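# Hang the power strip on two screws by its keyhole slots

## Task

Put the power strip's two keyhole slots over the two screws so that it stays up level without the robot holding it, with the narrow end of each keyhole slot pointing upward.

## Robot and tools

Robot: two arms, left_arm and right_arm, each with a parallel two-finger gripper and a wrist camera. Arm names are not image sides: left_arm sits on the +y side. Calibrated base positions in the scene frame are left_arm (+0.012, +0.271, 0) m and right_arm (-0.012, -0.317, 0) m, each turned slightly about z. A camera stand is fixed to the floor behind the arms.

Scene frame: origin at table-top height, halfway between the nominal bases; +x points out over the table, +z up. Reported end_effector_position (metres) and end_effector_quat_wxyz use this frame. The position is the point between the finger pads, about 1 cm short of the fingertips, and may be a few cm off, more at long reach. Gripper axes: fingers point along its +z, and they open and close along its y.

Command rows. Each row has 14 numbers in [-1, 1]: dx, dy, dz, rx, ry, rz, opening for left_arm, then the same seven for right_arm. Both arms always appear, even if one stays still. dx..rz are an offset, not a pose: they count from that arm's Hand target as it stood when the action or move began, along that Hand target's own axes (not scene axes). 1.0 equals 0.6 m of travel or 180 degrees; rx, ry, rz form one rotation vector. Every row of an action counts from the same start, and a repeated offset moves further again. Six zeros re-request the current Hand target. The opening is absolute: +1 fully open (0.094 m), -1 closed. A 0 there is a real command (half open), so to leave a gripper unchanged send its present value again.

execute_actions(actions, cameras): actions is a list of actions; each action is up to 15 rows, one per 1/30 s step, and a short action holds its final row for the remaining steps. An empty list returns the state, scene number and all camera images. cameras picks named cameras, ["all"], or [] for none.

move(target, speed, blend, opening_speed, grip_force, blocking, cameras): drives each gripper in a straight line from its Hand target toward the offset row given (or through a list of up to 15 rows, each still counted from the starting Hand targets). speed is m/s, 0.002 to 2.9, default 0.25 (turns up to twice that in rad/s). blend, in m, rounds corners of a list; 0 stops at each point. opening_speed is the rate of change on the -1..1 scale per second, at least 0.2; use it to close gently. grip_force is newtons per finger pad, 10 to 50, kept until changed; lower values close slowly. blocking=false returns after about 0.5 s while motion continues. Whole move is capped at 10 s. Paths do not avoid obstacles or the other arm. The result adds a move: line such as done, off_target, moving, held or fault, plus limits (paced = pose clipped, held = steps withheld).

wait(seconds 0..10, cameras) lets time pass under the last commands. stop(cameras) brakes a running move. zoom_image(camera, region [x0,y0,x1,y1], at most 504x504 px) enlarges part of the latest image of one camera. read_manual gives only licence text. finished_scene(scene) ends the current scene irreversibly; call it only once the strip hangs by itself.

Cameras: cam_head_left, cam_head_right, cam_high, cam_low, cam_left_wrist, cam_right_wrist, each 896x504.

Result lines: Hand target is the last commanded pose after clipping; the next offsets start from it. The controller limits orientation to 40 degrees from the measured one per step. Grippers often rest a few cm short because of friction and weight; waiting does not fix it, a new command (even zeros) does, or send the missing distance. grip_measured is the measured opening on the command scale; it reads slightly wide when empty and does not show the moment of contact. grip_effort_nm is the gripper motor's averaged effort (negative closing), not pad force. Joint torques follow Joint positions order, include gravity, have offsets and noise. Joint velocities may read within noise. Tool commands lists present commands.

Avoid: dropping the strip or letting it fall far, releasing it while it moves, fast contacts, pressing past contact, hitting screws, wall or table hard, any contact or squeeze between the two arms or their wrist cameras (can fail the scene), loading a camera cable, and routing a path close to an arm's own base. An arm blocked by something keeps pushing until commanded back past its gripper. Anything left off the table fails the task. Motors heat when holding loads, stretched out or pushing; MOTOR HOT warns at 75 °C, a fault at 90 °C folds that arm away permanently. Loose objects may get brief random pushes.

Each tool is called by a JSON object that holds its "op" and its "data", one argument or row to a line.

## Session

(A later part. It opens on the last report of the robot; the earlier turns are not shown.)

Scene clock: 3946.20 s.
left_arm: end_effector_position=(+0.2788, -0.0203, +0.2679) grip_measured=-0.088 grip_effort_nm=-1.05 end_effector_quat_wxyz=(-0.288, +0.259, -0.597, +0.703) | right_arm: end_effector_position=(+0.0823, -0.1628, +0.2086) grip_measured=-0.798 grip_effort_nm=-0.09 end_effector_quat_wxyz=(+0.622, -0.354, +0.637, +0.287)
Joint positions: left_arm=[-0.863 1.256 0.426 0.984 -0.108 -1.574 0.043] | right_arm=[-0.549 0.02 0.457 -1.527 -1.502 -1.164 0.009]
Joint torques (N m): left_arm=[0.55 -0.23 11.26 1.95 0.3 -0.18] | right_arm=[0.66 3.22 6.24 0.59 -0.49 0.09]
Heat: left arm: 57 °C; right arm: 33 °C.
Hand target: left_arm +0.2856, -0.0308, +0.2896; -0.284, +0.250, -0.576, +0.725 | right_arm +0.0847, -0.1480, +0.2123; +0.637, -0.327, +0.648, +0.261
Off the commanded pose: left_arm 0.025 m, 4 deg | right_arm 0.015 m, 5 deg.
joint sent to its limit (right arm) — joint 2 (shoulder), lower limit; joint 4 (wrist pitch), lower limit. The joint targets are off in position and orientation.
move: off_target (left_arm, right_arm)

{"op": "move", "data": {
  "target": [
    [0,0.007,-0.003,0,0,0,-0.16,0,0,0,0,0,0,-0.8]
  ],
  "speed": 0.04
}}

{"op": "move", "data": {
  "target": [
    [0,0.007,-0.003,0,0,0,-0.16,0,0,0,0,0,0,-0.8]
  ],
  "speed": 0.04
}}

{"op": "move", "data": {
  "target": [
    [0,0.007,-0.003,0,0,0,-0.16,0,0,0,0,0,0,-0.8]
  ],
  "speed": 0.04
}}

{"op": "move", "data": {
  "target": [
    [0,0.007,-0.003,0,0,0,-0.16,0,0,0,0,0,0,-0.8]
  ],
  "speed": 0.04
}}

Scene clock: 3951.63 s.
left_arm: end_effector_position=(+0.2788, -0.0201, +0.2678) grip_measured=-0.088 grip_effort_nm=-1.05 end_effector_quat_wxyz=(-0.290, +0.258, -0.592, +0.707) | right_arm: end_effector_position=(+0.0823, -0.1628, +0.2086) grip_measured=-0.798 grip_effort_nm=-0.08 end_effector_quat_wxyz=(+0.622, -0.354, +0.637, +0.287)
Joint positions: left_arm=[-0.863 1.27 0.419 1.019 -0.109 -1.574 0.043] | right_arm=[-0.549 0.02 0.457 -1.527 -1.502 -1.164 0.009]
Joint torques (N m): left_arm=[0.54 -0.35 10.74 1.85 0.29 -0.18] | right_arm=[0.53 3.33 6.34 0.59 -0.47 0.1]
Heat: left arm: 57 °C; right arm: 33 °C.
Hand target: left_arm +0.2848, -0.0303, +0.2851; -0.284, +0.250, -0.576, +0.725 | right_arm +0.0847, -0.1480, +0.2123; +0.637, -0.327, +0.648, +0.261
Off the commanded pose: left_arm 0.021 m, 3 deg | right_arm 0.015 m, 5 deg.
joint sent to its limit (right arm) — joint 2 (shoulder), lower limit; joint 4 (wrist pitch), lower limit. The joint targets are off in position and orientation.
move: off_target (left_arm, right_arm)

Scene clock: 3952.63 s.
left_arm: end_effector_position=(+0.2786, -0.0199, +0.2672) grip_measured=-0.088 grip_effort_nm=-1.05 end_effector_quat_wxyz=(-0.291, +0.256, -0.587, +0.711) | right_arm: end_effector_position=(+0.0823, -0.1628, +0.2086) grip_measured=-0.798 grip_effort_nm=-0.08 end_effector_quat_wxyz=(+0.622, -0.354, +0.637, +0.287)
Joint positions: left_arm=[-0.863 1.285 0.409 1.057 -0.109 -1.574 0.043] | right_arm=[-0.549 0.02 0.457 -1.527 -1.502 -1.164 0.009]
Joint torques (N m): left_arm=[0.47 -0.57 10.39 1.71 0.3 -0.16] | right_arm=[0.51 3.26 6.38 0.62 -0.46 0.12]
Heat: left arm: 57 °C; right arm: 33 °C.
Hand target: left_arm +0.2841, -0.0298, +0.2806; -0.284, +0.250, -0.576, +0.725 | right_arm +0.0847, -0.1480, +0.2123; +0.637, -0.327, +0.648, +0.261
Off the commanded pose: left_arm 0.018 m, 2 deg | right_arm 0.015 m, 5 deg.
joint sent to its limit (right arm) — joint 2 (shoulder), lower limit; joint 4 (wrist pitch), lower limit. The joint targets are off in position and orientation.
move: off_target (left_arm, right_arm)

Scene clock: 3953.73 s.
left_arm: end_effector_position=(+0.2783, -0.0196, +0.2664) grip_measured=-0.088 grip_effort_nm=-1.05 end_effector_quat_wxyz=(-0.292, +0.255, -0.582, +0.715) | right_arm: end_effector_position=(+0.0823, -0.1628, +0.2086) grip_measured=-0.798 grip_effort_nm=-0.08 end_effector_quat_wxyz=(+0.622, -0.354, +0.637, +0.287)
Joint positions: left_arm=[-0.863 1.3 0.4 1.094 -0.109 -1.575 0.043] | right_arm=[-0.549 0.02 0.457 -1.527 -1.502 -1.164 0.009]
Joint torques (N m): left_arm=[0.32 -0.84 9.8 1.58 0.28 -0.15] | right_arm=[0.59 3.38 6.35 0.62 -0.51 0.12]
Heat: left arm: 57 °C; right arm: 33 °C.
Hand target: left_arm +0.2834, -0.0293, +0.2761; -0.284, +0.250, -0.576, +0.725 | right_arm +0.0847, -0.1480, +0.2123; +0.637, -0.327, +0.648, +0.261
Off the commanded pose: left_arm 0.015 m, 2 deg | right_arm 0.015 m, 5 deg.
joint sent to its limit (right arm) — joint 2 (shoulder), lower limit; joint 4 (wrist pitch), lower limit. The joint targets are off in position and orientation.
move: off_target (left_arm, right_arm)

Scene clock: 3954.77 s.
left_arm: end_effector_position=(+0.2781, -0.0193, +0.2662) grip_measured=-0.088 grip_effort_nm=-1.05 end_effector_quat_wxyz=(-0.292, +0.254, -0.577, +0.719) | right_arm: end_effector_position=(+0.0823, -0.1628, +0.2086) grip_measured=-0.798 grip_effort_nm=-0.09 end_effector_quat_wxyz=(+0.622, -0.354, +0.637, +0.287)
Joint positions: left_arm=[-0.863 1.316 0.392 1.13 -0.109 -1.576 0.043] | right_arm=[-0.549 0.02 0.457 -1.527 -1.502 -1.164 0.009]
Joint torques (N m): left_arm=[0.25 -1.06 9.22 1.46 0.28 -0.16] | right_arm=[0.58 3.32 6.34 0.62 -0.49 0.13]
Heat: left arm: 57 °C; right arm: 33 °C.
Hand target: left_arm +0.2827, -0.0287, +0.2716; -0.284, +0.250, -0.576, +0.725 | right_arm +0.0847, -0.1480, +0.2123; +0.637, -0.327, +0.648, +0.261
Off the commanded pose: left_arm 0.012 m, 1 deg | right_arm 0.015 m, 5 deg.
joint sent to its limit (right arm) — joint 2 (shoulder), lower limit; joint 4 (wrist pitch), lower limit. The joint targets are off in position and orientation.
move: off_target (left_arm, right_arm)

{"op": "move", "data": {
  "target": [
    [0,0.0,-0.006,0,0,0,-0.16,0,0,0,0,0,0,-0.8]
  ],
  "speed": 0.04
}}

{"op": "move", "data": {
  "target": [
    [0,0.003,-0.006,0,0,0,-0.16,0,0,0,0,0,0,-0.8]
  ],
  "speed": 0.04
}}

{"op": "move", "data": {
  "target": [
    [0,0.003,-0.006,0,0,0,-0.16,0,0,0,0,0,0,-0.8]
  ],
  "speed": 0.04
}}

Scene clock: 3963.30 s.
left_arm: end_effector_position=(+0.2780, -0.0192, +0.2666) grip_measured=-0.088 grip_effort_nm=-1.05 end_effector_quat_wxyz=(-0.292, +0.254, -0.577, +0.719) | right_arm: end_effector_position=(+0.0823, -0.1628, +0.2086) grip_measured=-0.798 grip_effort_nm=-0.09 end_effector_quat_wxyz=(+0.622, -0.354, +0.637, +0.287)
Joint positions: left_arm=[-0.863 1.316 0.392 1.132 -0.109 -1.576 0.043] | right_arm=[-0.549 0.02 0.457 -1.527 -1.502 -1.164 0.009]
Joint torques (N m): left_arm=[0.17 -1.89 8.32 1.45 0.24 -0.14] | right_arm=[0.66 3.22 6.41 0.62 -0.46 0.14]
Heat: left arm: 56 °C; right arm: 33 °C.
Hand target: left_arm +0.2802, -0.0262, +0.2709; -0.284, +0.250, -0.576, +0.725 | right_arm +0.0847, -0.1480, +0.2123; +0.637, -0.327, +0.648, +0.261
Off the commanded pose: left_arm 0.009 m, 1 deg | right_arm 0.015 m, 5 deg.
joint sent to its limit (right arm) — joint 2 (shoulder), lower limit; joint 4 (wrist pitch), lower limit. The joint targets are off in position and orientation.
move: off_target (right_arm)

Scene clock: 3964.30 s.
left_arm: end_effector_position=(+0.2777, -0.0189, +0.2659) grip_measured=-0.088 grip_effort_nm=-1.05 end_effector_quat_wxyz=(-0.292, +0.254, -0.577, +0.719) | right_arm: end_effector_position=(+0.0823, -0.1628, +0.2086) grip_measured=-0.798 grip_effort_nm=-0.09 end_effector_quat_wxyz=(+0.622, -0.354, +0.637, +0.287)
Joint positions: left_arm=[-0.863 1.316 0.389 1.134 -0.109 -1.577 0.043] | right_arm=[-0.549 0.02 0.457 -1.527 -1.502 -1.164 0.009]
Joint torques (N m): left_arm=[0.05 -2.26 7.15 1.54 0.24 -0.12] | right_arm=[0.49 3.17 6.26 0.63 -0.45 0.11]
Heat: left arm: 56 °C; right arm: 33 °C.
Hand target: left_arm +0.2779, -0.0241, +0.2683; -0.284, +0.250, -0.576, +0.725 | right_arm +0.0847, -0.1480, +0.2123; +0.637, -0.327, +0.648, +0.261
Off the commanded pose: left_arm 0.006 m, 1 deg | right_arm 0.015 m, 5 deg.
joint sent to its limit (right arm) — joint 2 (shoulder), lower limit; joint 4 (wrist pitch), lower limit. The joint targets are off in position and orientation.
move: off_target (right_arm)

Scene clock: 3965.30 s.
left_arm: end_effector_position=(+0.2777, -0.0182, +0.2653) grip_measured=-0.088 grip_effort_nm=-1.05 end_effector_quat_wxyz=(-0.292, +0.254, -0.577, +0.719) | right_arm: end_effector_position=(+0.0823, -0.1628, +0.2086) grip_measured=-0.798 grip_effort_nm=-0.09 end_effector_quat_wxyz=(+0.622, -0.354, +0.637, +0.287)
Joint positions: left_arm=[-0.862 1.316 0.386 1.137 -0.107 -1.577 0.043] | right_arm=[-0.549 0.02 0.457 -1.527 -1.502 -1.164 0.009]
Joint torques (N m): left_arm=[-0.06 -2.67 6.19 1.61 0.2 -0.11] | right_arm=[0.58 3.18 6.34 0.6 -0.48 0.12]
Heat: left arm: 56 °C; right arm: 33 °C.
Hand target: left_arm +0.2757, -0.0219, +0.2658; -0.284, +0.250, -0.576, +0.725 | right_arm +0.0847, -0.1480, +0.2123; +0.637, -0.327, +0.648, +0.261
Off the commanded pose: left_arm 0.004 m, 1 deg | right_arm 0.015 m, 5 deg.
joint sent to its limit (right arm) — joint 2 (shoulder), lower limit; joint 4 (wrist pitch), lower limit. The joint targets are off in position and orientation.
move: off_target (right_arm)

{"op": "move", "data": {
  "target": [
    [0,0.01,0,0,0,0,-0.16,0,0,0,0,0,0,-0.8]
  ],
  "speed": 0.03
}}

{"op": "move", "data": {
  "target": [
    [0,0.01,0,0,0,0,-0.16,0,0,0,0,0,0,-0.8]
  ],
  "speed": 0.03
}}

{"op": "move", "data": {
  "target": [
    [0,0.01,0,0,0,0,-0.16,0,0,0,0,0,0,-0.8]
  ],
  "speed": 0.03,
  "cameras": ["cam_right_wrist"]
}}

{"op": "zoom_image", "data": {
  "camera": "cam_right_wrist",
  "region": [480, 0, 660, 160]
}}

Scene clock: 3971.50 s.
left_arm: end_effector_position=(+0.2777, -0.0182, +0.2649) grip_measured=-0.088 grip_effort_nm=-1.05 end_effector_quat_wxyz=(-0.294, +0.252, -0.571, +0.724) | right_arm: end_effector_position=(+0.0823, -0.1628, +0.2086) grip_measured=-0.798 grip_effort_nm=-0.08 end_effector_quat_wxyz=(+0.622, -0.354, +0.637, +0.287)
Joint positions: left_arm=[-0.862 1.339 0.379 1.185 -0.107 -1.576 0.043] | right_arm=[-0.549 0.02 0.457 -1.527 -1.502 -1.164 0.009]
Joint torques (N m): left_arm=[-0.06 -2.24 6.01 1.55 0.19 -0.11] | right_arm=[0.51 3.21 6.31 0.6 -0.51 0.13]
Heat: left arm: 55 °C; right arm: 33 °C.
Hand target: left_arm +0.2764, -0.0229, +0.2599; -0.284, +0.250, -0.576, +0.725 | right_arm +0.0847, -0.1480, +0.2123; +0.637, -0.327, +0.648, +0.261
Off the commanded pose: left_arm 0.007 m, 1 deg | right_arm 0.015 m, 5 deg.
joint sent to its limit (right arm) — joint 2 (shoulder), lower limit; joint 4 (wrist pitch), lower limit. The joint targets are off in position and orientation.
move: off_target (right_arm)

Scene clock: 3972.50 s.
left_arm: end_effector_position=(+0.2775, -0.0180, +0.2633) grip_measured=-0.088 grip_effort_nm=-1.05 end_effector_quat_wxyz=(-0.296, +0.250, -0.564, +0.729) | right_arm: end_effector_position=(+0.0823, -0.1628, +0.2086) grip_measured=-0.798 grip_effort_nm=-0.08 end_effector_quat_wxyz=(+0.622, -0.354, +0.637, +0.287)
Joint positions: left_arm=[-0.862 1.368 0.368 1.242 -0.107 -1.576 0.043] | right_arm=[-0.549 0.02 0.457 -1.527 -1.502 -1.164 0.009]
Joint torques (N m): left_arm=[-0.12 -2.07 5.72 1.35 0.18 -0.16] | right_arm=[0.61 3.23 6.32 0.61 -0.48 0.12]
Heat: left arm: 55 °C; right arm: 33 °C.
Hand target: left_arm +0.2771, -0.0240, +0.2541; -0.284, +0.250, -0.576, +0.724 | right_arm +0.0847, -0.1480, +0.2123; +0.637, -0.327, +0.648, +0.261
Off the commanded pose: left_arm 0.011 m, 2 deg | right_arm 0.015 m, 5 deg.
joint sent to its limit (right arm) — joint 2 (shoulder), lower limit; joint 4 (wrist pitch), lower limit. The joint targets are off in position and orientation.
move: off_target (left_arm, right_arm)

Scene clock: 3973.50 s.
left_arm: end_effector_position=(+0.2777, -0.0182, +0.2616) grip_measured=-0.088 grip_effort_nm=-1.05 end_effector_quat_wxyz=(-0.300, +0.245, -0.560, +0.732) | right_arm: end_effector_position=(+0.0823, -0.1628, +0.2086) grip_measured=-0.798 grip_effort_nm=-0.08 end_effector_quat_wxyz=(+0.622, -0.354, +0.637, +0.287)
Joint positions: left_arm=[-0.862 1.398 0.36 1.295 -0.107 -1.567 0.043] | right_arm=[-0.549 0.02 0.457 -1.527 -1.502 -1.164 0.009]
Joint torques (N m): left_arm=[-0.18 -2.1 5.55 1.24 0.18 -0.23] | right_arm=[0.62 3.21 6.28 0.63 -0.48 0.11]
Heat: left arm: 55 °C; right arm: 33 °C.
Hand target: left_arm +0.2779, -0.0250, +0.2482; -0.284, +0.250, -0.576, +0.725 | right_arm +0.0847, -0.1480, +0.2123; +0.637, -0.327, +0.648, +0.261
Off the commanded pose: left_arm 0.015 m, 3 deg | right_arm 0.015 m, 5 deg.
joint sent to its limit (right arm) — joint 2 (shoulder), lower limit; joint 4 (wrist pitch), lower limit. The joint targets are off in position and orientation.
move: off_target (left_arm, right_arm)
Images, in order (width x height): cam_right_wrist 896x504.

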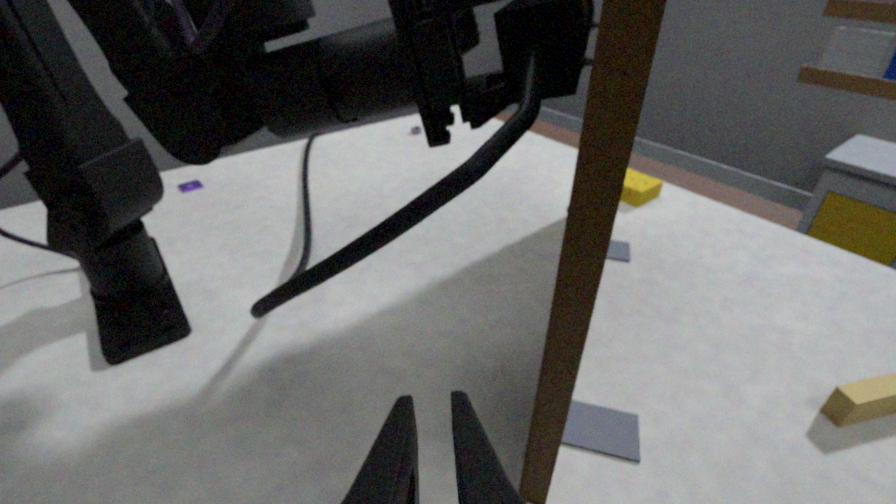

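Scaled by 2.800.

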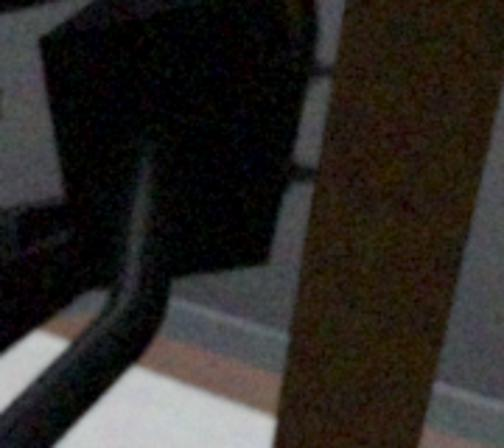

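{"op": "move", "data": {
  "target": [
    [0,0,-0.015,-0.0,0,0,-0.16,0,0,0,0,0,0,-0.8],
    [0,-0.04,-0.015,-0.055,0,0,-0.16,0,0,0,0,0,0,-0.8]
  ],
  "speed": 0.05
}}

Scene clock: 3988.67 s.
left_arm: end_effector_position=(+0.2704, -0.0098, +0.2296) grip_measured=-0.088 grip_effort_nm=-1.05 end_effector_quat_wxyz=(+0.263, -0.284, +0.667, -0.636) | right_arm: end_effector_position=(+0.0823, -0.1628, +0.2086) grip_measured=-0.798 grip_effort_nm=-0.08 end_effector_quat_wxyz=(+0.622, -0.354, +0.637, +0.287)
Joint positions: left_arm=[-0.859 1.128 0.417 0.659 -0.099 -1.587 0.043] | right_arm=[-0.549 0.02 0.457 -1.527 -1.502 -1.164 0.009]
Joint torques (N m): left_arm=[-0.02 -5.52 11.36 1.64 0.15 -0.18] | right_arm=[0.64 3.18 6.37 0.59 -0.48 0.11]
Heat: left arm: 54 °C; right arm: 33 °C.
Hand target: left_arm +0.2687, -0.0146, +0.2698; +0.261, -0.274, +0.637, -0.672 | right_arm +0.0847, -0.1480, +0.2123; +0.637, -0.327, +0.648, +0.261
Off the commanded pose: left_arm 0.041 m, 6 deg | right_arm 0.015 m, 5 deg.
joint sent to its limit (right arm) — joint 2 (shoulder), lower limit; joint 4 (wrist pitch), lower limit. The joint targets are off in position and orientation.
move: off_target (left_arm, right_arm)

{"op": "move", "data": {
  "target": [
    [0,-0.05,-0.00,0.03,0,0,-0.16,0,0,0,0,0,0,-0.8]
  ],
  "speed": 0.05
}}

{"op": "move", "data": {
  "target": [
    [0,-0.02,-0.00,0.0,0,0,-0.16,0,0,0,0,0,0,-0.8]
  ],
  "speed": 0.05
}}

Scene clock: 3996.03 s.
left_arm: end_effector_position=(+0.2697, -0.0092, +0.2423) grip_measured=-0.088 grip_effort_nm=-1.05 end_effector_quat_wxyz=(+0.266, -0.281, +0.657, -0.647) | right_arm: end_effector_position=(+0.0823, -0.1628, +0.2086) grip_measured=-0.798 grip_effort_nm=-0.08 end_effector_quat_wxyz=(+0.622, -0.354, +0.637, +0.287)
Joint positions: left_arm=[-0.859 1.108 0.429 0.658 -0.099 -1.587 0.043] | right_arm=[-0.549 0.02 0.457 -1.527 -1.502 -1.164 0.009]
Joint torques (N m): left_arm=[0.12 -5.23 11.59 2.28 0.13 -0.09] | right_arm=[0.55 3.19 6.35 0.57 -0.5 0.13]
Heat: left arm: 55 °C; right arm: 33 °C.
Hand target: left_arm +0.2686, -0.0130, +0.2998; +0.274, -0.261, +0.604, -0.701 | right_arm +0.0847, -0.1480, +0.2123; +0.637, -0.327, +0.648, +0.261
Off the commanded pose: left_arm 0.058 m, 9 deg | right_arm 0.015 m, 5 deg.
joint sent to its limit (right arm) — joint 2 (shoulder), lower limit; joint 4 (wrist pitch), lower limit. The joint targets are off in position and orientation.
move: off_target (left_arm, right_arm)

Scene clock: 3997.10 s.
left_arm: end_effector_position=(+0.2703, -0.0100, +0.2705) grip_measured=-0.088 grip_effort_nm=-1.05 end_effector_quat_wxyz=(+0.272, -0.274, +0.636, -0.668) | right_arm: end_effector_position=(+0.0823, -0.1628, +0.2086) grip_measured=-0.798 grip_effort_nm=-0.08 end_effector_quat_wxyz=(+0.622, -0.354, +0.637, +0.287)
Joint positions: left_arm=[-0.859 1.085 0.472 0.654 -0.098 -1.587 0.043] | right_arm=[-0.549 0.02 0.457 -1.527 -1.502 -1.164 0.009]
Joint torques (N m): left_arm=[0.21 -5 11.67 1.62 0.13 -0.09] | right_arm=[0.54 3.29 6.23 0.61 -0.47 0.11]
Heat: left arm: 55 °C; right arm: 33 °C.
Hand target: left_arm +0.2678, -0.0116, +0.3116; +0.274, -0.261, +0.604, -0.701 | right_arm +0.0847, -0.1480, +0.2123; +0.637, -0.327, +0.648, +0.261
Off the commanded pose: left_arm 0.041 m, 5 deg | right_arm 0.015 m, 5 deg.
joint sent to its limit (right arm) — joint 2 (shoulder), lower limit; joint 4 (wrist pitch), lower limit. The joint targets are off in position and orientation.
move: off_target (left_arm, right_arm)

{"op": "move", "data": {
  "target": [
    [0,0.0,0.024,0,0,0,-0.16,0,0,0,0,0,0,-0.8]
  ],
  "speed": 0.05
}}

Scene clock: 4003.77 s.
left_arm: end_effector_position=(+0.2755, -0.0176, +0.2750) grip_measured=-0.088 grip_effort_nm=-1.05 end_effector_quat_wxyz=(+0.270, -0.272, +0.637, -0.669) | right_arm: end_effector_position=(+0.0823, -0.1628, +0.2086) grip_measured=-0.798 grip_effort_nm=-0.08 end_effector_quat_wxyz=(+0.622, -0.354, +0.637, +0.287)
Joint positions: left_arm=[-0.859 1.124 0.511 0.654 -0.094 -1.587 0.043] | right_arm=[-0.549 0.02 0.457 -1.527 -1.502 -1.164 0.009]
Joint torques (N m): left_arm=[0.62 -3.06 11.88 1.91 0.14 -0.1] | right_arm=[0.73 3.33 6.41 0.62 -0.48 0.14]
Heat: left arm: 56 °C; right arm: 33 °C.
Hand target: left_arm +0.2778, -0.0217, +0.3136; +0.274, -0.261, +0.604, -0.701 | right_arm +0.0847, -0.1480, +0.2123; +0.637, -0.327, +0.648, +0.261
Off the commanded pose: left_arm 0.039 m, 5 deg | right_arm 0.015 m, 5 deg.
joint sent to its limit (right arm) — joint 2 (shoulder), lower limit; joint 4 (wrist pitch), lower limit. The joint targets are off in position and orientation.
move: off_target (left_arm, right_arm)

{"op": "move", "data": {
  "target": [
    [0,0.012,0.0,0,0,0,-0.16,0,0,0,0,0,0,-0.8]
  ],
  "speed": 0.05
}}

{"op": "move", "data": {
  "target": [
    [0,0.008,0.004,0,0,0,-0.16,0,0,0,0,0,0,-0.8]
  ],
  "speed": 0.05
}}

{"op": "move", "data": {
  "target": [
    [0,0.008,0.003,0,0,0,-0.16,0,0,0,0,0,0,-0.8]
  ],
  "speed": 0.05
}}

{"op": "move", "data": {
  "target": [
    [0,0.008,0.003,0,0,0,-0.16,0,0,0,0,0,0,-0.8]
  ],
  "speed": 0.05
}}

Scene clock: 4010.37 s.
left_arm: end_effector_position=(+0.2772, -0.0196, +0.2688) grip_measured=-0.088 grip_effort_nm=-1.05 end_effector_quat_wxyz=(+0.269, -0.274, +0.642, -0.663) | right_arm: end_effector_position=(+0.0823, -0.1628, +0.2086) grip_measured=-0.798 grip_effort_nm=-0.08 end_effector_quat_wxyz=(+0.622, -0.354, +0.637, +0.287)
Joint positions: left_arm=[-0.859 1.141 0.511 0.654 -0.094 -1.587 0.043] | right_arm=[-0.549 0.02 0.457 -1.527 -1.502 -1.164 0.009]
Joint torques (N m): left_arm=[0.61 -3.12 10.18 2.3 0.13 -0.11] | right_arm=[0.49 3.25 6.32 0.61 -0.48 0.11]
Heat: left arm: 56 °C; right arm: 33 °C.
Hand target: left_arm +0.2783, -0.0226, +0.3065; +0.274, -0.261, +0.604, -0.701 | right_arm +0.0847, -0.1480, +0.2123; +0.637, -0.327, +0.648, +0.261
Off the commanded pose: left_arm 0.038 m, 6 deg | right_arm 0.015 m, 5 deg.
joint sent to its limit (right arm) — joint 2 (shoulder), lower limit; joint 4 (wrist pitch), lower limit. The joint targets are off in position and orientation.
move: off_target (left_arm, right_arm)

Scene clock: 4011.37 s.
left_arm: end_effector_position=(+0.2800, -0.0201, +0.2630) grip_measured=-0.088 grip_effort_nm=-1.05 end_effector_quat_wxyz=(+0.269, -0.277, +0.647, -0.658) | right_arm: end_effector_position=(+0.0823, -0.1628, +0.2086) grip_measured=-0.798 grip_effort_nm=-0.08 end_effector_quat_wxyz=(+0.622, -0.354, +0.637, +0.287)
Joint positions: left_arm=[-0.854 1.156 0.511 0.654 -0.094 -1.587 0.043] | right_arm=[-0.549 0.02 0.457 -1.527 -1.502 -1.164 0.009]
Joint torques (N m): left_arm=[0.32 -2.85 9.61 2.57 0.15 -0.1] | right_arm=[0.69 3.21 6.31 0.61 -0.47 0.1]
Heat: left arm: 56 °C; right arm: 33 °C.
Hand target: left_arm +0.2803, -0.0248, +0.3020; +0.274, -0.261, +0.604, -0.701 | right_arm +0.0847, -0.1480, +0.2123; +0.637, -0.327, +0.648, +0.261
Off the commanded pose: left_arm 0.039 m, 7 deg | right_arm 0.015 m, 5 deg.
joint sent to its limit (right arm) — joint 2 (shoulder), lower limit; joint 4 (wrist pitch), lower limit. The joint targets are off in position and orientation.
move: off_target (left_arm, right_arm)

Scene clock: 4012.37 s.
left_arm: end_effector_position=(+0.2805, -0.0205, +0.2630) grip_measured=-0.088 grip_effort_nm=-1.05 end_effector_quat_wxyz=(+0.269, -0.277, +0.646, -0.658) | right_arm: end_effector_position=(+0.0823, -0.1628, +0.2086) grip_measured=-0.798 grip_effort_nm=-0.08 end_effector_quat_wxyz=(+0.622, -0.354, +0.637, +0.287)
Joint positions: left_arm=[-0.854 1.161 0.511 0.661 -0.094 -1.587 0.043] | right_arm=[-0.549 0.02 0.457 -1.527 -1.502 -1.164 0.009]
Joint torques (N m): left_arm=[0.28 -1.76 9.18 2.76 0.15 -0.09] | right_arm=[0.61 3.36 6.32 0.63 -0.48 0.09]
Heat: left arm: 56 °C; right arm: 33 °C.
Hand target: left_arm +0.2819, -0.0267, +0.2975; +0.274, -0.261, +0.604, -0.701 | right_arm +0.0847, -0.1480, +0.2123; +0.637, -0.327, +0.648, +0.261
Off the commanded pose: left_arm 0.035 m, 7 deg | right_arm 0.015 m, 5 deg.
joint sent to its limit (right arm) — joint 2 (shoulder), lower limit; joint 4 (wrist pitch), lower limit. The joint targets are off in position and orientation.
move: off_target (left_arm, right_arm)

Scene clock: 4013.47 s.
left_arm: end_effector_position=(+0.2807, -0.0206, +0.2628) grip_measured=-0.088 grip_effort_nm=-1.05 end_effector_quat_wxyz=(+0.271, -0.277, +0.642, -0.661) | right_arm: end_effector_position=(+0.0823, -0.1628, +0.2086) grip_measured=-0.798 grip_effort_nm=-0.09 end_effector_quat_wxyz=(+0.622, -0.354, +0.637, +0.287)
Joint positions: left_arm=[-0.856 1.168 0.503 0.687 -0.098 -1.587 0.043] | right_arm=[-0.549 0.02 0.457 -1.527 -1.502 -1.164 0.009]
Joint torques (N m): left_arm=[0.31 -0.79 9.21 2.78 0.21 -0.12] | right_arm=[0.55 3.22 6.13 0.6 -0.49 0.12]
Heat: left arm: 56 °C; right arm: 33 °C.
Hand target: left_arm +0.2835, -0.0285, +0.2929; +0.274, -0.261, +0.604, -0.701 | right_arm +0.0847, -0.1480, +0.2123; +0.637, -0.327, +0.648, +0.261
Off the commanded pose: left_arm 0.031 m, 7 deg | right_arm 0.015 m, 5 deg.
joint sent to its limit (right arm) — joint 2 (shoulder), lower limit; joint 4 (wrist pitch), lower limit. The joint targets are off in position and orientation.
move: off_target (left_arm, right_arm)

{"op": "move", "data": {
  "target": [
    [0,0.004,-0.010,0,0,0,-0.16,0,0,0,0,0,0,-0.8]
  ],
  "speed": 0.05
}}

{"op": "move", "data": {
  "target": [
    [0,0.006,0.0,0,0,0,-0.16,0,0,0,0,0,0,-0.8]
  ],
  "speed": 0.05
}}

{"op": "move", "data": {
  "target": [
    [0,0.006,0,0,0,0,-0.16,0,0,0,0,0,0,-0.8]
  ],
  "speed": 0.05
}}

{"op": "move", "data": {
  "target": [
    [0,0.006,0,0,0,0,-0.16,0,0,0,0,0,0,-0.8]
  ],
  "speed": 0.05
}}

Scene clock: 4020.90 s.
left_arm: end_effector_position=(+0.2802, -0.0201, +0.2628) grip_measured=-0.088 grip_effort_nm=-1.05 end_effector_quat_wxyz=(+0.272, -0.276, +0.640, -0.664) | right_arm: end_effector_position=(+0.0823, -0.1628, +0.2086) grip_measured=-0.798 grip_effort_nm=-0.09 end_effector_quat_wxyz=(+0.622, -0.354, +0.637, +0.287)
Joint positions: left_arm=[-0.856 1.17 0.495 0.704 -0.098 -1.587 0.043] | right_arm=[-0.549 0.02 0.457 -1.527 -1.502 -1.164 0.009]
Joint torques (N m): left_arm=[0.12 -2.04 7.86 2.68 0.18 -0.11] | right_arm=[0.58 3.28 6.28 0.62 -0.47 0.11]
Heat: left arm: 56 °C; right arm: 33 °C.
Hand target: left_arm +0.2795, -0.0246, +0.2898; +0.274, -0.261, +0.604, -0.701 | right_arm +0.0847, -0.1480, +0.2123; +0.637, -0.327, +0.648, +0.261
Off the commanded pose: left_arm 0.027 m, 6 deg | right_arm 0.015 m, 5 deg.
joint sent to its limit (right arm) — joint 2 (shoulder), lower limit; joint 4 (wrist pitch), lower limit. The joint targets are off in position and orientation.
move: off_target (left_arm, right_arm)

Scene clock: 4022.00 s.
left_arm: end_effector_position=(+0.2802, -0.0201, +0.2624) grip_measured=-0.088 grip_effort_nm=-1.05 end_effector_quat_wxyz=(+0.273, -0.275, +0.635, -0.668) | right_arm: end_effector_position=(+0.0823, -0.1628, +0.2086) grip_measured=-0.798 grip_effort_nm=-0.08 end_effector_quat_wxyz=(+0.622, -0.354, +0.637, +0.287)
Joint positions: left_arm=[-0.856 1.179 0.485 0.736 -0.098 -1.587 0.043] | right_arm=[-0.549 0.02 0.457 -1.527 -1.502 -1.164 0.009]
Joint torques (N m): left_arm=[0.12 -1.85 7.94 2.55 0.18 -0.07] | right_arm=[0.54 3.33 6.31 0.62 -0.48 0.1]
Heat: left arm: 56 °C; right arm: 33 °C.
Hand target: left_arm +0.2798, -0.0250, +0.2862; +0.274, -0.261, +0.604, -0.701 | right_arm +0.0847, -0.1480, +0.2123; +0.637, -0.327, +0.648, +0.261
Off the commanded pose: left_arm 0.024 m, 5 deg | right_arm 0.015 m, 5 deg.
joint sent to its limit (right arm) — joint 2 (shoulder), lower limit; joint 4 (wrist pitch), lower limit. The joint targets are off in position and orientation.
move: off_target (left_arm, right_arm)

Scene clock: 4023.07 s.
left_arm: end_effector_position=(+0.2801, -0.0199, +0.2622) grip_measured=-0.088 grip_effort_nm=-1.05 end_effector_quat_wxyz=(+0.274, -0.273, +0.631, -0.673) | right_arm: end_effector_position=(+0.0823, -0.1628, +0.2086) grip_measured=-0.798 grip_effort_nm=-0.08 end_effector_quat_wxyz=(+0.622, -0.354, +0.637, +0.287)
Joint positions: left_arm=[-0.856 1.188 0.474 0.77 -0.098 -1.587 0.043] | right_arm=[-0.549 0.02 0.457 -1.527 -1.502 -1.164 0.009]
Joint torques (N m): left_arm=[0.09 -1.57 8.2 2.43 0.17 -0.1] | right_arm=[0.66 3.41 6.38 0.61 -0.48 0.12]
Heat: left arm: 56 °C; right arm: 33 °C.
Hand target: left_arm +0.2800, -0.0254, +0.2827; +0.274, -0.261, +0.604, -0.701 | right_arm +0.0847, -0.1480, +0.2123; +0.637, -0.327, +0.648, +0.261
Off the commanded pose: left_arm 0.021 m, 5 deg | right_arm 0.015 m, 5 deg.
joint sent to its limit (right arm) — joint 2 (shoulder), lower limit; joint 4 (wrist pitch), lower limit. The joint targets are off in position and orientation.
move: off_target (left_arm, right_arm)

Scene clock: 4024.13 s.
left_arm: end_effector_position=(+0.2801, -0.0199, +0.2617) grip_measured=-0.088 grip_effort_nm=-1.05 end_effector_quat_wxyz=(+0.276, -0.272, +0.626, -0.677) | right_arm: end_effector_position=(+0.0823, -0.1628, +0.2086) grip_measured=-0.798 grip_effort_nm=-0.08 end_effector_quat_wxyz=(+0.622, -0.354, +0.637, +0.287)
Joint positions: left_arm=[-0.856 1.199 0.463 0.805 -0.098 -1.587 0.043] | right_arm=[-0.549 0.02 0.457 -1.527 -1.502 -1.164 0.009]
Joint torques (N m): left_arm=[0.1 -1.47 8.21 2.3 0.16 -0.12] | right_arm=[0.62 3.33 6.31 0.62 -0.47 0.11]
Heat: left arm: 56 °C; right arm: 33 °C.
Hand target: left_arm +0.2802, -0.0259, +0.2792; +0.274, -0.261, +0.604, -0.701 | right_arm +0.0847, -0.1480, +0.2123; +0.637, -0.327, +0.648, +0.261
Off the commanded pose: left_arm 0.018 m, 4 deg | right_arm 0.015 m, 5 deg.
joint sent to its limit (right arm) — joint 2 (shoulder), lower limit; joint 4 (wrist pitch), lower limit. The joint targets are off in position and orientation.
move: off_target (left_arm, right_arm)

{"op": "move", "data": {
  "target": [
    [0,0.0,-0.010,-0.01,0,0,-0.16,0,0,0,0,0,0,-0.8]
  ],
  "speed": 0.05
}}

{"op": "move", "data": {
  "target": [
    [0,0.006,-0.004,-0.01,0,0,-0.16,0,0,0,0,0,0,-0.8]
  ],
  "speed": 0.05
}}

{"op": "move", "data": {
  "target": [
    [0,0.006,-0.004,-0.01,0,0,-0.16,0,0,0,0,0,0,-0.8]
  ],
  "speed": 0.05
}}

{"op": "move", "data": {
  "target": [
    [0,0.006,-0.004,0,0,0,-0.16,0,0,0,0,0,0,-0.8]
  ],
  "speed": 0.05
}}

Scene clock: 4031.03 s.
left_arm: end_effector_position=(+0.2799, -0.0197, +0.2619) grip_measured=-0.088 grip_effort_nm=-1.05 end_effector_quat_wxyz=(+0.275, -0.272, +0.626, -0.677) | right_arm: end_effector_position=(+0.0823, -0.1628, +0.2086) grip_measured=-0.798 grip_effort_nm=-0.08 end_effector_quat_wxyz=(+0.622, -0.354, +0.637, +0.287)
Joint positions: left_arm=[-0.856 1.197 0.463 0.803 -0.098 -1.589 0.043] | right_arm=[-0.549 0.02 0.457 -1.527 -1.502 -1.164 0.009]
Joint torques (N m): left_arm=[-0.09 -4.72 8.25 1.45 0.15 -0.09] | right_arm=[0.57 3.32 6.2 0.6 -0.48 0.12]
Heat: left arm: 55 °C; right arm: 33 °C.
Hand target: left_arm +0.2761, -0.0217, +0.2783; +0.270, -0.265, +0.615, -0.692 | right_arm +0.0847, -0.1480, +0.2123; +0.637, -0.327, +0.648, +0.261
Off the commanded pose: left_arm 0.017 m, 2 deg | right_arm 0.015 m, 5 deg.
joint sent to its limit (right arm) — joint 2 (shoulder), lower limit; joint 4 (wrist pitch), lower limit. The joint targets are off in position and orientation.
move: off_target (left_arm, right_arm)

Scene clock: 4032.23 s.
left_arm: end_effector_position=(+0.2802, -0.0192, +0.2462) grip_measured=-0.088 grip_effort_nm=-1.05 end_effector_quat_wxyz=(+0.269, -0.280, +0.648, -0.655) | right_arm: end_effector_position=(+0.0823, -0.1628, +0.2086) grip_measured=-0.798 grip_effort_nm=-0.08 end_effector_quat_wxyz=(+0.622, -0.354, +0.637, +0.287)
Joint positions: left_arm=[-0.854 1.191 0.463 0.731 -0.097 -1.589 0.043] | right_arm=[-0.549 0.02 0.457 -1.527 -1.502 -1.164 0.009]
Joint torques (N m): left_arm=[-0.17 -6.08 8.64 1.65 0.16 -0.14] | right_arm=[0.59 3.19 6.3 0.61 -0.51 0.11]
Heat: left arm: 55 °C; right arm: 33 °C.
Hand target: left_arm +0.2746, -0.0203, +0.2745; +0.265, -0.269, +0.626, -0.682 | right_arm +0.0847, -0.1480, +0.2123; +0.637, -0.327, +0.648, +0.261
Off the commanded pose: left_arm 0.029 m, 4 deg | right_arm 0.015 m, 5 deg.
joint sent to its limit (right arm) — joint 2 (shoulder), lower limit; joint 4 (wrist pitch), lower limit. The joint targets are off in position and orientation.
move: off_target (left_arm, right_arm)

Scene clock: 4033.37 s.
left_arm: end_effector_position=(+0.2779, -0.0168, +0.2405) grip_measured=-0.088 grip_effort_nm=-1.05 end_effector_quat_wxyz=(+0.265, -0.283, +0.660, -0.643) | right_arm: end_effector_position=(+0.0823, -0.1628, +0.2086) grip_measured=-0.798 grip_effort_nm=-0.08 end_effector_quat_wxyz=(+0.622, -0.354, +0.637, +0.287)
Joint positions: left_arm=[-0.854 1.167 0.463 0.672 -0.097 -1.589 0.043] | right_arm=[-0.549 0.02 0.457 -1.527 -1.502 -1.164 0.009]
Joint torques (N m): left_arm=[-0.13 -5.97 9.17 1.64 0.13 -0.16] | right_arm=[0.55 3.32 6.32 0.66 -0.5 0.12]
Heat: left arm: 55 °C; right arm: 33 °C.
Hand target: left_arm +0.2730, -0.0189, +0.2707; +0.261, -0.274, +0.637, -0.672 | right_arm +0.0847, -0.1480, +0.2123; +0.637, -0.327, +0.648, +0.261
Off the commanded pose: left_arm 0.031 m, 4 deg | right_arm 0.015 m, 5 deg.
joint sent to its limit (right arm) — joint 2 (shoulder), lower limit; joint 4 (wrist pitch), lower limit. The joint targets are off in position and orientation.
move: off_target (left_arm, right_arm)

Scene clock: 4034.37 s.
left_arm: end_effector_position=(+0.2779, -0.0169, +0.2405) grip_measured=-0.088 grip_effort_nm=-1.05 end_effector_quat_wxyz=(+0.265, -0.283, +0.660, -0.643) | right_arm: end_effector_position=(+0.0823, -0.1628, +0.2086) grip_measured=-0.798 grip_effort_nm=-0.08 end_effector_quat_wxyz=(+0.622, -0.354, +0.637, +0.287)
Joint positions: left_arm=[-0.854 1.167 0.463 0.672 -0.096 -1.589 0.043] | right_arm=[-0.549 0.02 0.457 -1.527 -1.502 -1.164 0.009]
Joint torques (N m): left_arm=[-0.29 -6.11 7.82 1.79 0.13 -0.17] | right_arm=[0.61 3.17 6.26 0.61 -0.5 0.1]
Heat: left arm: 55 °C; right arm: 33 °C.
Hand target: left_arm +0.2713, -0.0174, +0.2670; +0.261, -0.274, +0.637, -0.672 | right_arm +0.0847, -0.1480, +0.2123; +0.637, -0.327, +0.648, +0.261
Off the commanded pose: left_arm 0.027 m, 4 deg | right_arm 0.015 m, 5 deg.
joint sent to its limit (right arm) — joint 2 (shoulder), lower limit; joint 4 (wrist pitch), lower limit. The joint targets are off in position and orientation.
move: off_target (left_arm, right_arm)

{"op": "move", "data": {
  "target": [
    [0,0.005,0.0,0.03,0,0,-0.16,0,0,0,0,0,0,-0.8],
    [0,-0.015,0.015,0.03,0,0,-0.16,0,0,0,0,0,0,-0.8]
  ],
  "speed": 0.05
}}

Scene clock: 4052.67 s.
left_arm: end_effector_position=(+0.2756, -0.0141, +0.2326) grip_measured=-0.088 grip_effort_nm=-1.05 end_effector_quat_wxyz=(+0.269, -0.279, +0.646, -0.658) | right_arm: end_effector_position=(+0.0823, -0.1628, +0.2086) grip_measured=-0.798 grip_effort_nm=-0.08 end_effector_quat_wxyz=(+0.622, -0.354, +0.637, +0.287)
Joint positions: left_arm=[-0.854 1.202 0.399 0.813 -0.096 -1.589 0.043] | right_arm=[-0.549 0.02 0.457 -1.527 -1.502 -1.164 0.009]
Joint torques (N m): left_arm=[-0.08 -3.02 11.17 2.34 0.11 -0.09] | right_arm=[0.55 3.32 6.3 0.62 -0.46 0.07]
Heat: left arm: 55 °C; right arm: 33 °C.
Hand target: left_arm +0.2776, -0.0233, +0.2764; +0.274, -0.261, +0.604, -0.701 | right_arm +0.0847, -0.1480, +0.2123; +0.637, -0.327, +0.648, +0.261
Off the commanded pose: left_arm 0.045 m, 7 deg | right_arm 0.015 m, 5 deg.
joint sent to its limit (right arm) — joint 2 (shoulder), lower limit; joint 4 (wrist pitch), lower limit. The joint targets are off in position and orientation.
move: off_target (left_arm, right_arm)

{"op": "move", "data": {
  "target": [
    [0,-0.015,0.008,0.0,0,0,-0.16,0,0,0,0,0,0,-0.8],
    [0,-0.015,0.016,0.0,0,0,-0.16,0,0,0,0,0,0,-0.8]
  ],
  "speed": 0.04
}}

Scene clock: 4056.90 s.
left_arm: end_effector_position=(+0.2807, -0.0203, +0.2510) grip_measured=-0.088 grip_effort_nm=-1.05 end_effector_quat_wxyz=(+0.272, -0.274, +0.634, -0.670) | right_arm: end_effector_position=(+0.0823, -0.1628, +0.2086) grip_measured=-0.798 grip_effort_nm=-0.09 end_effector_quat_wxyz=(+0.622, -0.354, +0.637, +0.287)
Joint positions: left_arm=[-0.854 1.216 0.449 0.813 -0.096 -1.589 0.043] | right_arm=[-0.549 0.02 0.457 -1.527 -1.502 -1.164 0.009]
Joint torques (N m): left_arm=[0.28 -2.81 11.78 1.9 0.16 -0.08] | right_arm=[0.61 3.25 6.35 0.63 -0.48 0.11]
Heat: left arm: 56 °C; right arm: 33 °C.
Hand target: left_arm +0.2836, -0.0290, +0.2866; +0.274, -0.261, +0.604, -0.701 | right_arm +0.0847, -0.1480, +0.2123; +0.637, -0.327, +0.648, +0.261
Off the commanded pose: left_arm 0.037 m, 5 deg | right_arm 0.015 m, 5 deg.
joint sent to its limit (right arm) — joint 2 (shoulder), lower limit; joint 4 (wrist pitch), lower limit. The joint targets are off in position and orientation.
move: off_target (left_arm, right_arm)

{"op": "move", "data": {
  "target": [
    [0.03,-0.002,0.003,0,0,0.002,-0.16,0,0,0,0,0,0,-0.8],
    [-0.008,-0.004,0.003,0,0,0.002,-0.16,0,0,0,0,0,0,-0.8],
    [0.03,-0.006,0.003,0,0,0.002,-0.16,0,0,0,0,0,0,-0.8],
    [-0.008,-0.008,0.003,0,0,0.002,-0.16,0,0,0,0,0,0,-0.8],
    [0.01,-0.009,0.003,0,0,0.002,-0.16,0,0,0,0,0,0,-0.8]
  ],
  "speed": 0.03,
  "blend": 0.003,
  "cameras": ["cam_right_wrist"]
}}

{"op": "zoom_image", "data": {
  "camera": "cam_right_wrist",
  "region": [480, 0, 660, 160]
}}

Scene clock: 4071.50 s.
left_arm: end_effector_position=(+0.2805, -0.0207, +0.2514) grip_measured=-0.088 grip_effort_nm=-1.05 end_effector_quat_wxyz=(+0.279, -0.277, +0.633, -0.667) | right_arm: end_effector_position=(+0.0823, -0.1628, +0.2086) grip_measured=-0.798 grip_effort_nm=-0.08 end_effector_quat_wxyz=(+0.622, -0.354, +0.637, +0.287)
Joint positions: left_arm=[-0.866 1.216 0.452 0.809 -0.121 -1.582 0.043] | right_arm=[-0.549 0.02 0.457 -1.527 -1.502 -1.164 0.009]
Joint torques (N m): left_arm=[-0.77 -3.55 13.05 1.64 0.18 -0.04] | right_arm=[0.68 3.3 6.39 0.59 -0.49 0.13]
Heat: left arm: 57 °C; right arm: 33 °C.
Hand target: left_arm +0.2802, -0.0338, +0.2924; +0.276, -0.259, +0.605, -0.700 | right_arm +0.0847, -0.1480, +0.2123; +0.637, -0.327, +0.648, +0.261
Off the commanded pose: left_arm 0.043 m, 5 deg | right_arm 0.015 m, 5 deg.
joint sent to its limit (right arm) — joint 2 (shoulder), lower limit; joint 4 (wrist pitch), lower limit. The joint targets are off in position and orientation.
move: off_target (left_arm, right_arm)
Images, in order (width x height): cam_right_wrist 896x504.

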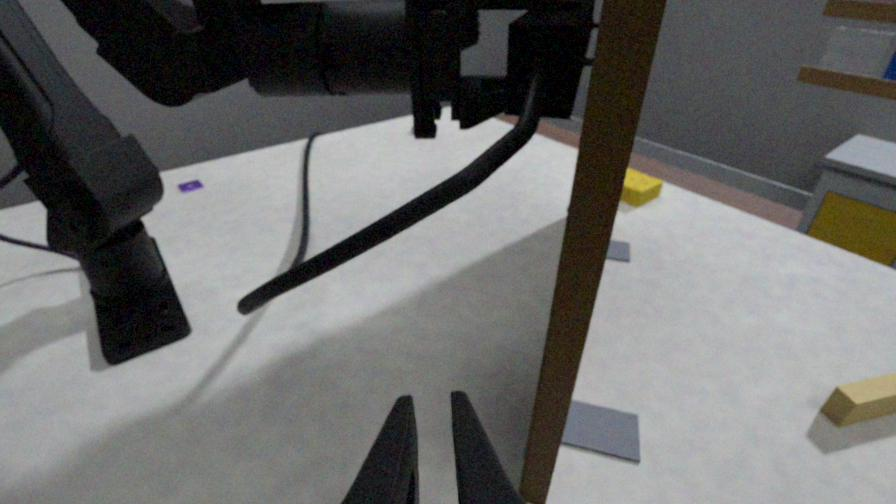

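Scaled by 2.800.

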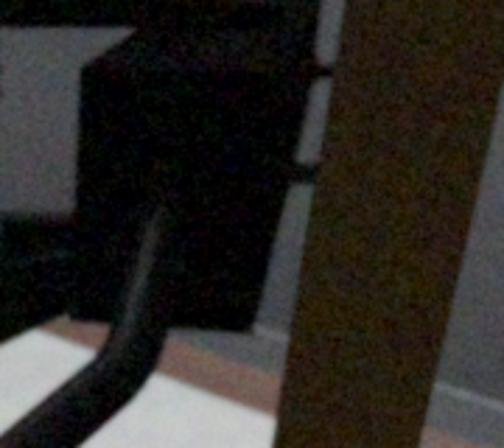

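{"op": "move", "data": {
  "target": [0.02,-0.002,0,0,0,0,-0.16,0,0,0,0,0,0,-0.8],
  "speed": 0.03
}}

{"op": "move", "data": {
  "target": [0.01,-0.002,0,0,0,0,-0.16,0,0,0,0,0,0,-0.8],
  "speed": 0.03
}}

{"op": "move", "data": {
  "target": [0.01,-0.002,0,0,0,0,-0.16,0,0,0,0,0,0,-0.8],
  "speed": 0.03
}}

Scene clock: 4080.00 s.
left_arm: end_effector_position=(+0.2800, -0.0211, +0.2516) grip_measured=-0.088 grip_effort_nm=-1.05 end_effector_quat_wxyz=(+0.290, -0.289, +0.630, -0.660) | right_arm: end_effector_position=(+0.0823, -0.1628, +0.2086) grip_measured=-0.798 grip_effort_nm=-0.08 end_effector_quat_wxyz=(+0.622, -0.354, +0.637, +0.287)
Joint positions: left_arm=[-0.9 1.216 0.46 0.796 -0.192 -1.58 0.043] | right_arm=[-0.549 0.02 0.457 -1.527 -1.502 -1.164 0.009]
Joint torques (N m): left_arm=[-2.19 -3.49 12.88 1.7 0.38 0.02] | right_arm=[0.69 3.18 6.28 0.6 -0.48 0.12]
Heat: left arm: 58 °C; right arm: 33 °C.
Hand target: left_arm +0.2716, -0.0420, +0.2939; +0.276, -0.259, +0.605, -0.701 | right_arm +0.0847, -0.1480, +0.2123; +0.637, -0.327, +0.648, +0.261
Off the commanded pose: left_arm 0.048 m, 7 deg | right_arm 0.015 m, 5 deg.
joint sent to its limit (right arm) — joint 2 (shoulder), lower limit; joint 4 (wrist pitch), lower limit. The joint targets are off in position and orientation.
move: off_target (left_arm, right_arm)

Scene clock: 4081.00 s.
left_arm: end_effector_position=(+0.2790, -0.0216, +0.2521) grip_measured=-0.088 grip_effort_nm=-1.05 end_effector_quat_wxyz=(+0.297, -0.295, +0.628, -0.656) | right_arm: end_effector_position=(+0.0823, -0.1628, +0.2086) grip_measured=-0.798 grip_effort_nm=-0.08 end_effector_quat_wxyz=(+0.622, -0.354, +0.637, +0.287)
Joint positions: left_arm=[-0.92 1.216 0.465 0.789 -0.231 -1.575 0.043] | right_arm=[-0.549 0.02 0.457 -1.527 -1.502 -1.164 0.009]
Joint torques (N m): left_arm=[-2.4 -3.59 12.94 1.73 0.58 -0.03] | right_arm=[0.53 3.22 6.3 0.64 -0.5 0.11]
Heat: left arm: 58 °C; right arm: 33 °C.
Hand target: left_arm +0.2672, -0.0461, +0.2952; +0.276, -0.259, +0.605, -0.700 | right_arm +0.0847, -0.1480, +0.2123; +0.637, -0.327, +0.648, +0.261
Off the commanded pose: left_arm 0.051 m, 7 deg | right_arm 0.015 m, 5 deg.
joint sent to its limit (right arm) — joint 2 (shoulder), lower limit; joint 4 (wrist pitch), lower limit. The joint targets are off in position and orientation.
move: off_target (left_arm, right_arm)

Scene clock: 4082.00 s.
left_arm: end_effector_position=(+0.2759, -0.0237, +0.2522) grip_measured=-0.088 grip_effort_nm=-1.05 end_effector_quat_wxyz=(+0.301, -0.297, +0.628, -0.654) | right_arm: end_effector_position=(+0.0823, -0.1628, +0.2086) grip_measured=-0.798 grip_effort_nm=-0.08 end_effector_quat_wxyz=(+0.622, -0.354, +0.637, +0.287)
Joint positions: left_arm=[-0.945 1.216 0.466 0.787 -0.264 -1.571 0.043] | right_arm=[-0.549 0.02 0.457 -1.527 -1.502 -1.164 0.009]
Joint torques (N m): left_arm=[-2.56 -3.63 13.33 1.67 0.68 -0.01] | right_arm=[0.57 3.26 6.38 0.61 -0.47 0.13]
Heat: left arm: 58 °C; right arm: 33 °C.
Hand target: left_arm +0.2629, -0.0502, +0.2966; +0.276, -0.259, +0.605, -0.700 | right_arm +0.0847, -0.1480, +0.2123; +0.637, -0.327, +0.648, +0.261
Off the commanded pose: left_arm 0.053 m, 8 deg | right_arm 0.015 m, 5 deg.
joint sent to its limit (right arm) — joint 2 (shoulder), lower limit; joint 4 (wrist pitch), lower limit. The joint targets are off in position and orientation.
move: off_target (left_arm, right_arm)

{"op": "move", "data": {
  "target": [
    [-0.025,0.01,-0.02,0,0,0,-0.16,0,0,0,0,0,0,-0.8],
    [-0.03,0.025,-0.02,0,0,0,-0.16,0,0,0,0,0,0,-0.8]
  ],
  "speed": 0.06
}}

{"op": "move", "data": {
  "target": [
    [0,-0.015,0.006,0,0,0,-0.16,0,0,0,0,0,0,-0.8]
  ],
  "speed": 0.05
}}

Scene clock: 4118.03 s.
left_arm: end_effector_position=(+0.2762, -0.0236, +0.2519) grip_measured=-0.088 grip_effort_nm=-1.05 end_effector_quat_wxyz=(+0.292, -0.286, +0.633, -0.657) | right_arm: end_effector_position=(+0.0823, -0.1628, +0.2086) grip_measured=-0.798 grip_effort_nm=-0.08 end_effector_quat_wxyz=(+0.622, -0.354, +0.637, +0.287)
Joint positions: left_arm=[-0.919 1.21 0.463 0.782 -0.208 -1.571 0.043] | right_arm=[-0.549 0.02 0.457 -1.527 -1.502 -1.164 0.009]
Joint torques (N m): left_arm=[0.5 -3.73 7.46 2.43 0.76 -0.11] | right_arm=[0.66 3.22 6.38 0.61 -0.49 0.12]
Heat: left arm: 59 °C; right arm: 33 °C.
Hand target: left_arm +0.2684, -0.0309, +0.2796; +0.276, -0.259, +0.605, -0.701 | right_arm +0.0847, -0.1480, +0.2123; +0.637, -0.327, +0.648, +0.261
Off the commanded pose: left_arm 0.030 m, 7 deg | right_arm 0.015 m, 5 deg.
joint sent to its limit (right arm) — joint 2 (shoulder), lower limit; joint 4 (wrist pitch), lower limit. The joint targets are off in position and orientation.
move: off_target (left_arm, right_arm)

Scene clock: 4119.03 s.
left_arm: end_effector_position=(+0.2764, -0.0235, +0.2519) grip_measured=-0.088 grip_effort_nm=-1.05 end_effector_quat_wxyz=(+0.291, -0.286, +0.633, -0.658) | right_arm: end_effector_position=(+0.0823, -0.1628, +0.2086) grip_measured=-0.798 grip_effort_nm=-0.08 end_effector_quat_wxyz=(+0.622, -0.354, +0.637, +0.287)
Joint positions: left_arm=[-0.917 1.21 0.463 0.782 -0.205 -1.571 0.043] | right_arm=[-0.549 0.02 0.457 -1.527 -1.502 -1.164 0.009]
Joint torques (N m): left_arm=[0.58 -4.77 9.98 1.97 0.77 -0.09] | right_arm=[0.51 3.14 6.38 0.61 -0.47 0.13]
Heat: left arm: 59 °C; right arm: 33 °C.
Hand target: left_arm +0.2703, -0.0324, +0.2890; +0.276, -0.259, +0.605, -0.701 | right_arm +0.0847, -0.1480, +0.2123; +0.637, -0.327, +0.648, +0.261
Off the commanded pose: left_arm 0.039 m, 7 deg | right_arm 0.015 m, 5 deg.
joint sent to its limit (right arm) — joint 2 (shoulder), lower limit; joint 4 (wrist pitch), lower limit. The joint targets are off in position and orientation.
move: off_target (left_arm, right_arm)

{"op": "move", "data": {
  "target": [
    [0,0.0,-0.012,0,0,0,-0.16,0,0,0,0,0,0,-0.8]
  ],
  "speed": 0.06
}}

{"op": "move", "data": {
  "target": [
    [0,0,-0.006,0,0,0,-0.16,0,0,0,0,0,0,-0.8]
  ],
  "speed": 0.05
}}

Scene clock: 4130.03 s.
left_arm: end_effector_position=(+0.2755, -0.0227, +0.2553) grip_measured=-0.088 grip_effort_nm=-1.05 end_effector_quat_wxyz=(+0.290, -0.285, +0.630, -0.661) | right_arm: end_effector_position=(+0.0823, -0.1628, +0.2086) grip_measured=-0.798 grip_effort_nm=-0.08 end_effector_quat_wxyz=(+0.622, -0.354, +0.637, +0.287)
Joint positions: left_arm=[-0.916 1.201 0.463 0.782 -0.2 -1.573 0.043] | right_arm=[-0.549 0.02 0.457 -1.527 -1.502 -1.164 0.009]
Joint torques (N m): left_arm=[0.28 -6.19 8.34 1.92 0.67 -0.07] | right_arm=[0.59 3.18 6.32 0.64 -0.45 0.11]
Heat: left arm: 57 °C; right arm: 33 °C.
Hand target: left_arm +0.2653, -0.0273, +0.2881; +0.276, -0.259, +0.605, -0.700 | right_arm +0.0847, -0.1480, +0.2123; +0.637, -0.327, +0.648, +0.261
Off the commanded pose: left_arm 0.035 m, 6 deg | right_arm 0.015 m, 5 deg.
joint sent to its limit (right arm) — joint 2 (shoulder), lower limit; joint 4 (wrist pitch), lower limit. The joint targets are off in position and orientation.
move: off_target (left_arm, right_arm)

Scene clock: 4131.03 s.
left_arm: end_effector_position=(+0.2739, -0.0224, +0.2585) grip_measured=-0.088 grip_effort_nm=-1.05 end_effector_quat_wxyz=(+0.288, -0.283, +0.628, -0.665) | right_arm: end_effector_position=(+0.0823, -0.1628, +0.2086) grip_measured=-0.798 grip_effort_nm=-0.08 end_effector_quat_wxyz=(+0.622, -0.354, +0.637, +0.287)
Joint positions: left_arm=[-0.916 1.19 0.463 0.778 -0.194 -1.575 0.043] | right_arm=[-0.549 0.02 0.457 -1.527 -1.502 -1.164 0.009]
Joint torques (N m): left_arm=[0.08 -6.37 7.54 1.89 0.59 -0.04] | right_arm=[0.76 3.28 6.26 0.63 -0.49 0.12]
Heat: left arm: 57 °C; right arm: 33 °C.
Hand target: left_arm +0.2627, -0.0248, +0.2876; +0.276, -0.259, +0.605, -0.700 | right_arm +0.0847, -0.1480, +0.2123; +0.637, -0.327, +0.648, +0.261
Off the commanded pose: left_arm 0.031 m, 6 deg | right_arm 0.015 m, 5 deg.
joint sent to its limit (right arm) — joint 2 (shoulder), lower limit; joint 4 (wrist pitch), lower limit. The joint targets are off in position and orientation.
move: off_target (left_arm, right_arm)

{"op": "move", "data": {
  "target": [
    [0,0,0.022,0,0,0,-0.16,0,0,0,0,0,0,-0.8],
    [-0.004,0,0.002,0,0,0,-0.16,0,0,0,0,0,0,-0.8],
    [-0.004,0,0.022,0,0,0,-0.16,0,0,0,0,0,0,-0.8],
    [-0.008,0,0.002,0,0,0,-0.16,0,0,0,0,0,0,-0.8],
    [-0.008,0,0.022,0,0,0,-0.16,0,0,0,0,0,0,-0.8],
    [-0.012,0,0.002,0,0,0,-0.16,0,0,0,0,0,0,-0.8],
    [-0.012,0,0.022,0,0,0,-0.16,0,0,0,0,0,0,-0.8]
  ],
  "speed": 0.05,
  "blend": 0.001
}}

Scene clock: 4145.53 s.
left_arm: end_effector_position=(+0.2748, -0.0235, +0.2568) grip_measured=-0.088 grip_effort_nm=-1.05 end_effector_quat_wxyz=(+0.279, -0.275, +0.633, -0.667) | right_arm: end_effector_position=(+0.0823, -0.1628, +0.2086) grip_measured=-0.798 grip_effort_nm=-0.09 end_effector_quat_wxyz=(+0.622, -0.354, +0.637, +0.287)
Joint positions: left_arm=[-0.894 1.194 0.463 0.778 -0.147 -1.577 0.043] | right_arm=[-0.549 0.02 0.457 -1.527 -1.502 -1.164 0.009]
Joint torques (N m): left_arm=[0.77 -2.85 10.5 2.02 0.51 -0.1] | right_arm=[0.7 3.21 6.34 0.63 -0.46 0.1]
Heat: left arm: 56 °C; right arm: 33 °C.
Hand target: left_arm +0.2771, -0.0290, +0.2891; +0.276, -0.259, +0.605, -0.700 | right_arm +0.0847, -0.1480, +0.2123; +0.637, -0.327, +0.648, +0.261
Off the commanded pose: left_arm 0.033 m, 5 deg | right_arm 0.015 m, 5 deg.
joint sent to its limit (right arm) — joint 2 (shoulder), lower limit; joint 4 (wrist pitch), lower limit. The joint targets are off in position and orientation.
move: off_target (left_arm, right_arm)

{"op": "move", "data": {
  "target": [
    [-0.003,0,-0.020,0,0,0,-0.16,0,0,0,0,0,0,-0.8],
    [-0.003,0,0.0,0,0,0,-0.16,0,0,0,0,0,0,-0.8],
    [-0.007,0,-0.02,0,0,0,-0.16,0,0,0,0,0,0,-0.8],
    [-0.007,0,0.00,0,0,0,-0.16,0,0,0,0,0,0,-0.8],
    [-0.011,0,-0.02,0,0,0,-0.16,0,0,0,0,0,0,-0.8],
    [-0.011,0,0.00,0,0,0,-0.16,0,0,0,0,0,0,-0.8]
  ],
  "speed": 0.05,
  "blend": 0.001
}}

{"op": "move", "data": {
  "target": [
    [-0.003,0,-0.020,0,0,0,-0.16,0,0,0,0,0,0,-0.8],
    [-0.003,0,0.0,0,0,0,-0.16,0,0,0,0,0,0,-0.8],
    [-0.007,0,-0.02,0,0,0,-0.16,0,0,0,0,0,0,-0.8],
    [-0.007,0,0.00,0,0,0,-0.16,0,0,0,0,0,0,-0.8],
    [-0.011,0,-0.02,0,0,0,-0.16,0,0,0,0,0,0,-0.8],
    [-0.011,0,0.00,0,0,0,-0.16,0,0,0,0,0,0,-0.8]
  ],
  "speed": 0.05,
  "blend": 0.001
}}

Scene clock: 4159.43 s.
left_arm: end_effector_position=(+0.2749, -0.0239, +0.2575) grip_measured=-0.088 grip_effort_nm=-1.05 end_effector_quat_wxyz=(+0.269, -0.266, +0.636, -0.672) | right_arm: end_effector_position=(+0.0823, -0.1628, +0.2086) grip_measured=-0.798 grip_effort_nm=-0.08 end_effector_quat_wxyz=(+0.622, -0.354, +0.637, +0.287)
Joint positions: left_arm=[-0.871 1.193 0.463 0.778 -0.096 -1.582 0.043] | right_arm=[-0.549 0.02 0.457 -1.527 -1.502 -1.164 0.009]
Joint torques (N m): left_arm=[1.22 -2.88 10.32 2.04 0.25 -0.09] | right_arm=[0.58 3.23 6.43 0.63 -0.5 0.1]
Heat: left arm: 56 °C; right arm: 33 °C.
Hand target: left_arm +0.2818, -0.0244, +0.2889; +0.276, -0.259, +0.605, -0.700 | right_arm +0.0847, -0.1480, +0.2123; +0.637, -0.327, +0.648, +0.261
Off the commanded pose: left_arm 0.032 m, 5 deg | right_arm 0.015 m, 5 deg.
joint sent to its limit (right arm) — joint 2 (shoulder), lower limit; joint 4 (wrist pitch), lower limit. The joint targets are off in position and orientation.
move: off_target (left_arm, right_arm)

Scene clock: 4161.40 s.
left_arm: end_effector_position=(+0.2763, -0.0223, +0.2579) grip_measured=-0.088 grip_effort_nm=-1.05 end_effector_quat_wxyz=(+0.262, -0.261, +0.638, -0.675) | right_arm: end_effector_position=(+0.0823, -0.1628, +0.2086) grip_measured=-0.798 grip_effort_nm=-0.08 end_effector_quat_wxyz=(+0.622, -0.354, +0.637, +0.287)
Joint positions: left_arm=[-0.845 1.19 0.462 0.778 -0.05 -1.586 0.043] | right_arm=[-0.549 0.02 0.457 -1.527 -1.502 -1.164 0.009]
Joint torques (N m): left_arm=[1.52 -2.86 10.29 2.05 0.06 -0.09] | right_arm=[0.68 3.29 6.37 0.6 -0.49 0.11]
Heat: left arm: 56 °C; right arm: 33 °C.
Hand target: left_arm +0.2865, -0.0198, +0.2887; +0.276, -0.259, +0.605, -0.700 | right_arm +0.0847, -0.1480, +0.2123; +0.637, -0.327, +0.648, +0.261
Off the commanded pose: left_arm 0.033 m, 5 deg | right_arm 0.015 m, 5 deg.
joint sent to its limit (right arm) — joint 2 (shoulder), lower limit; joint 4 (wrist pitch), lower limit. The joint targets are off in position and orientation.
move: off_target (left_arm, right_arm)


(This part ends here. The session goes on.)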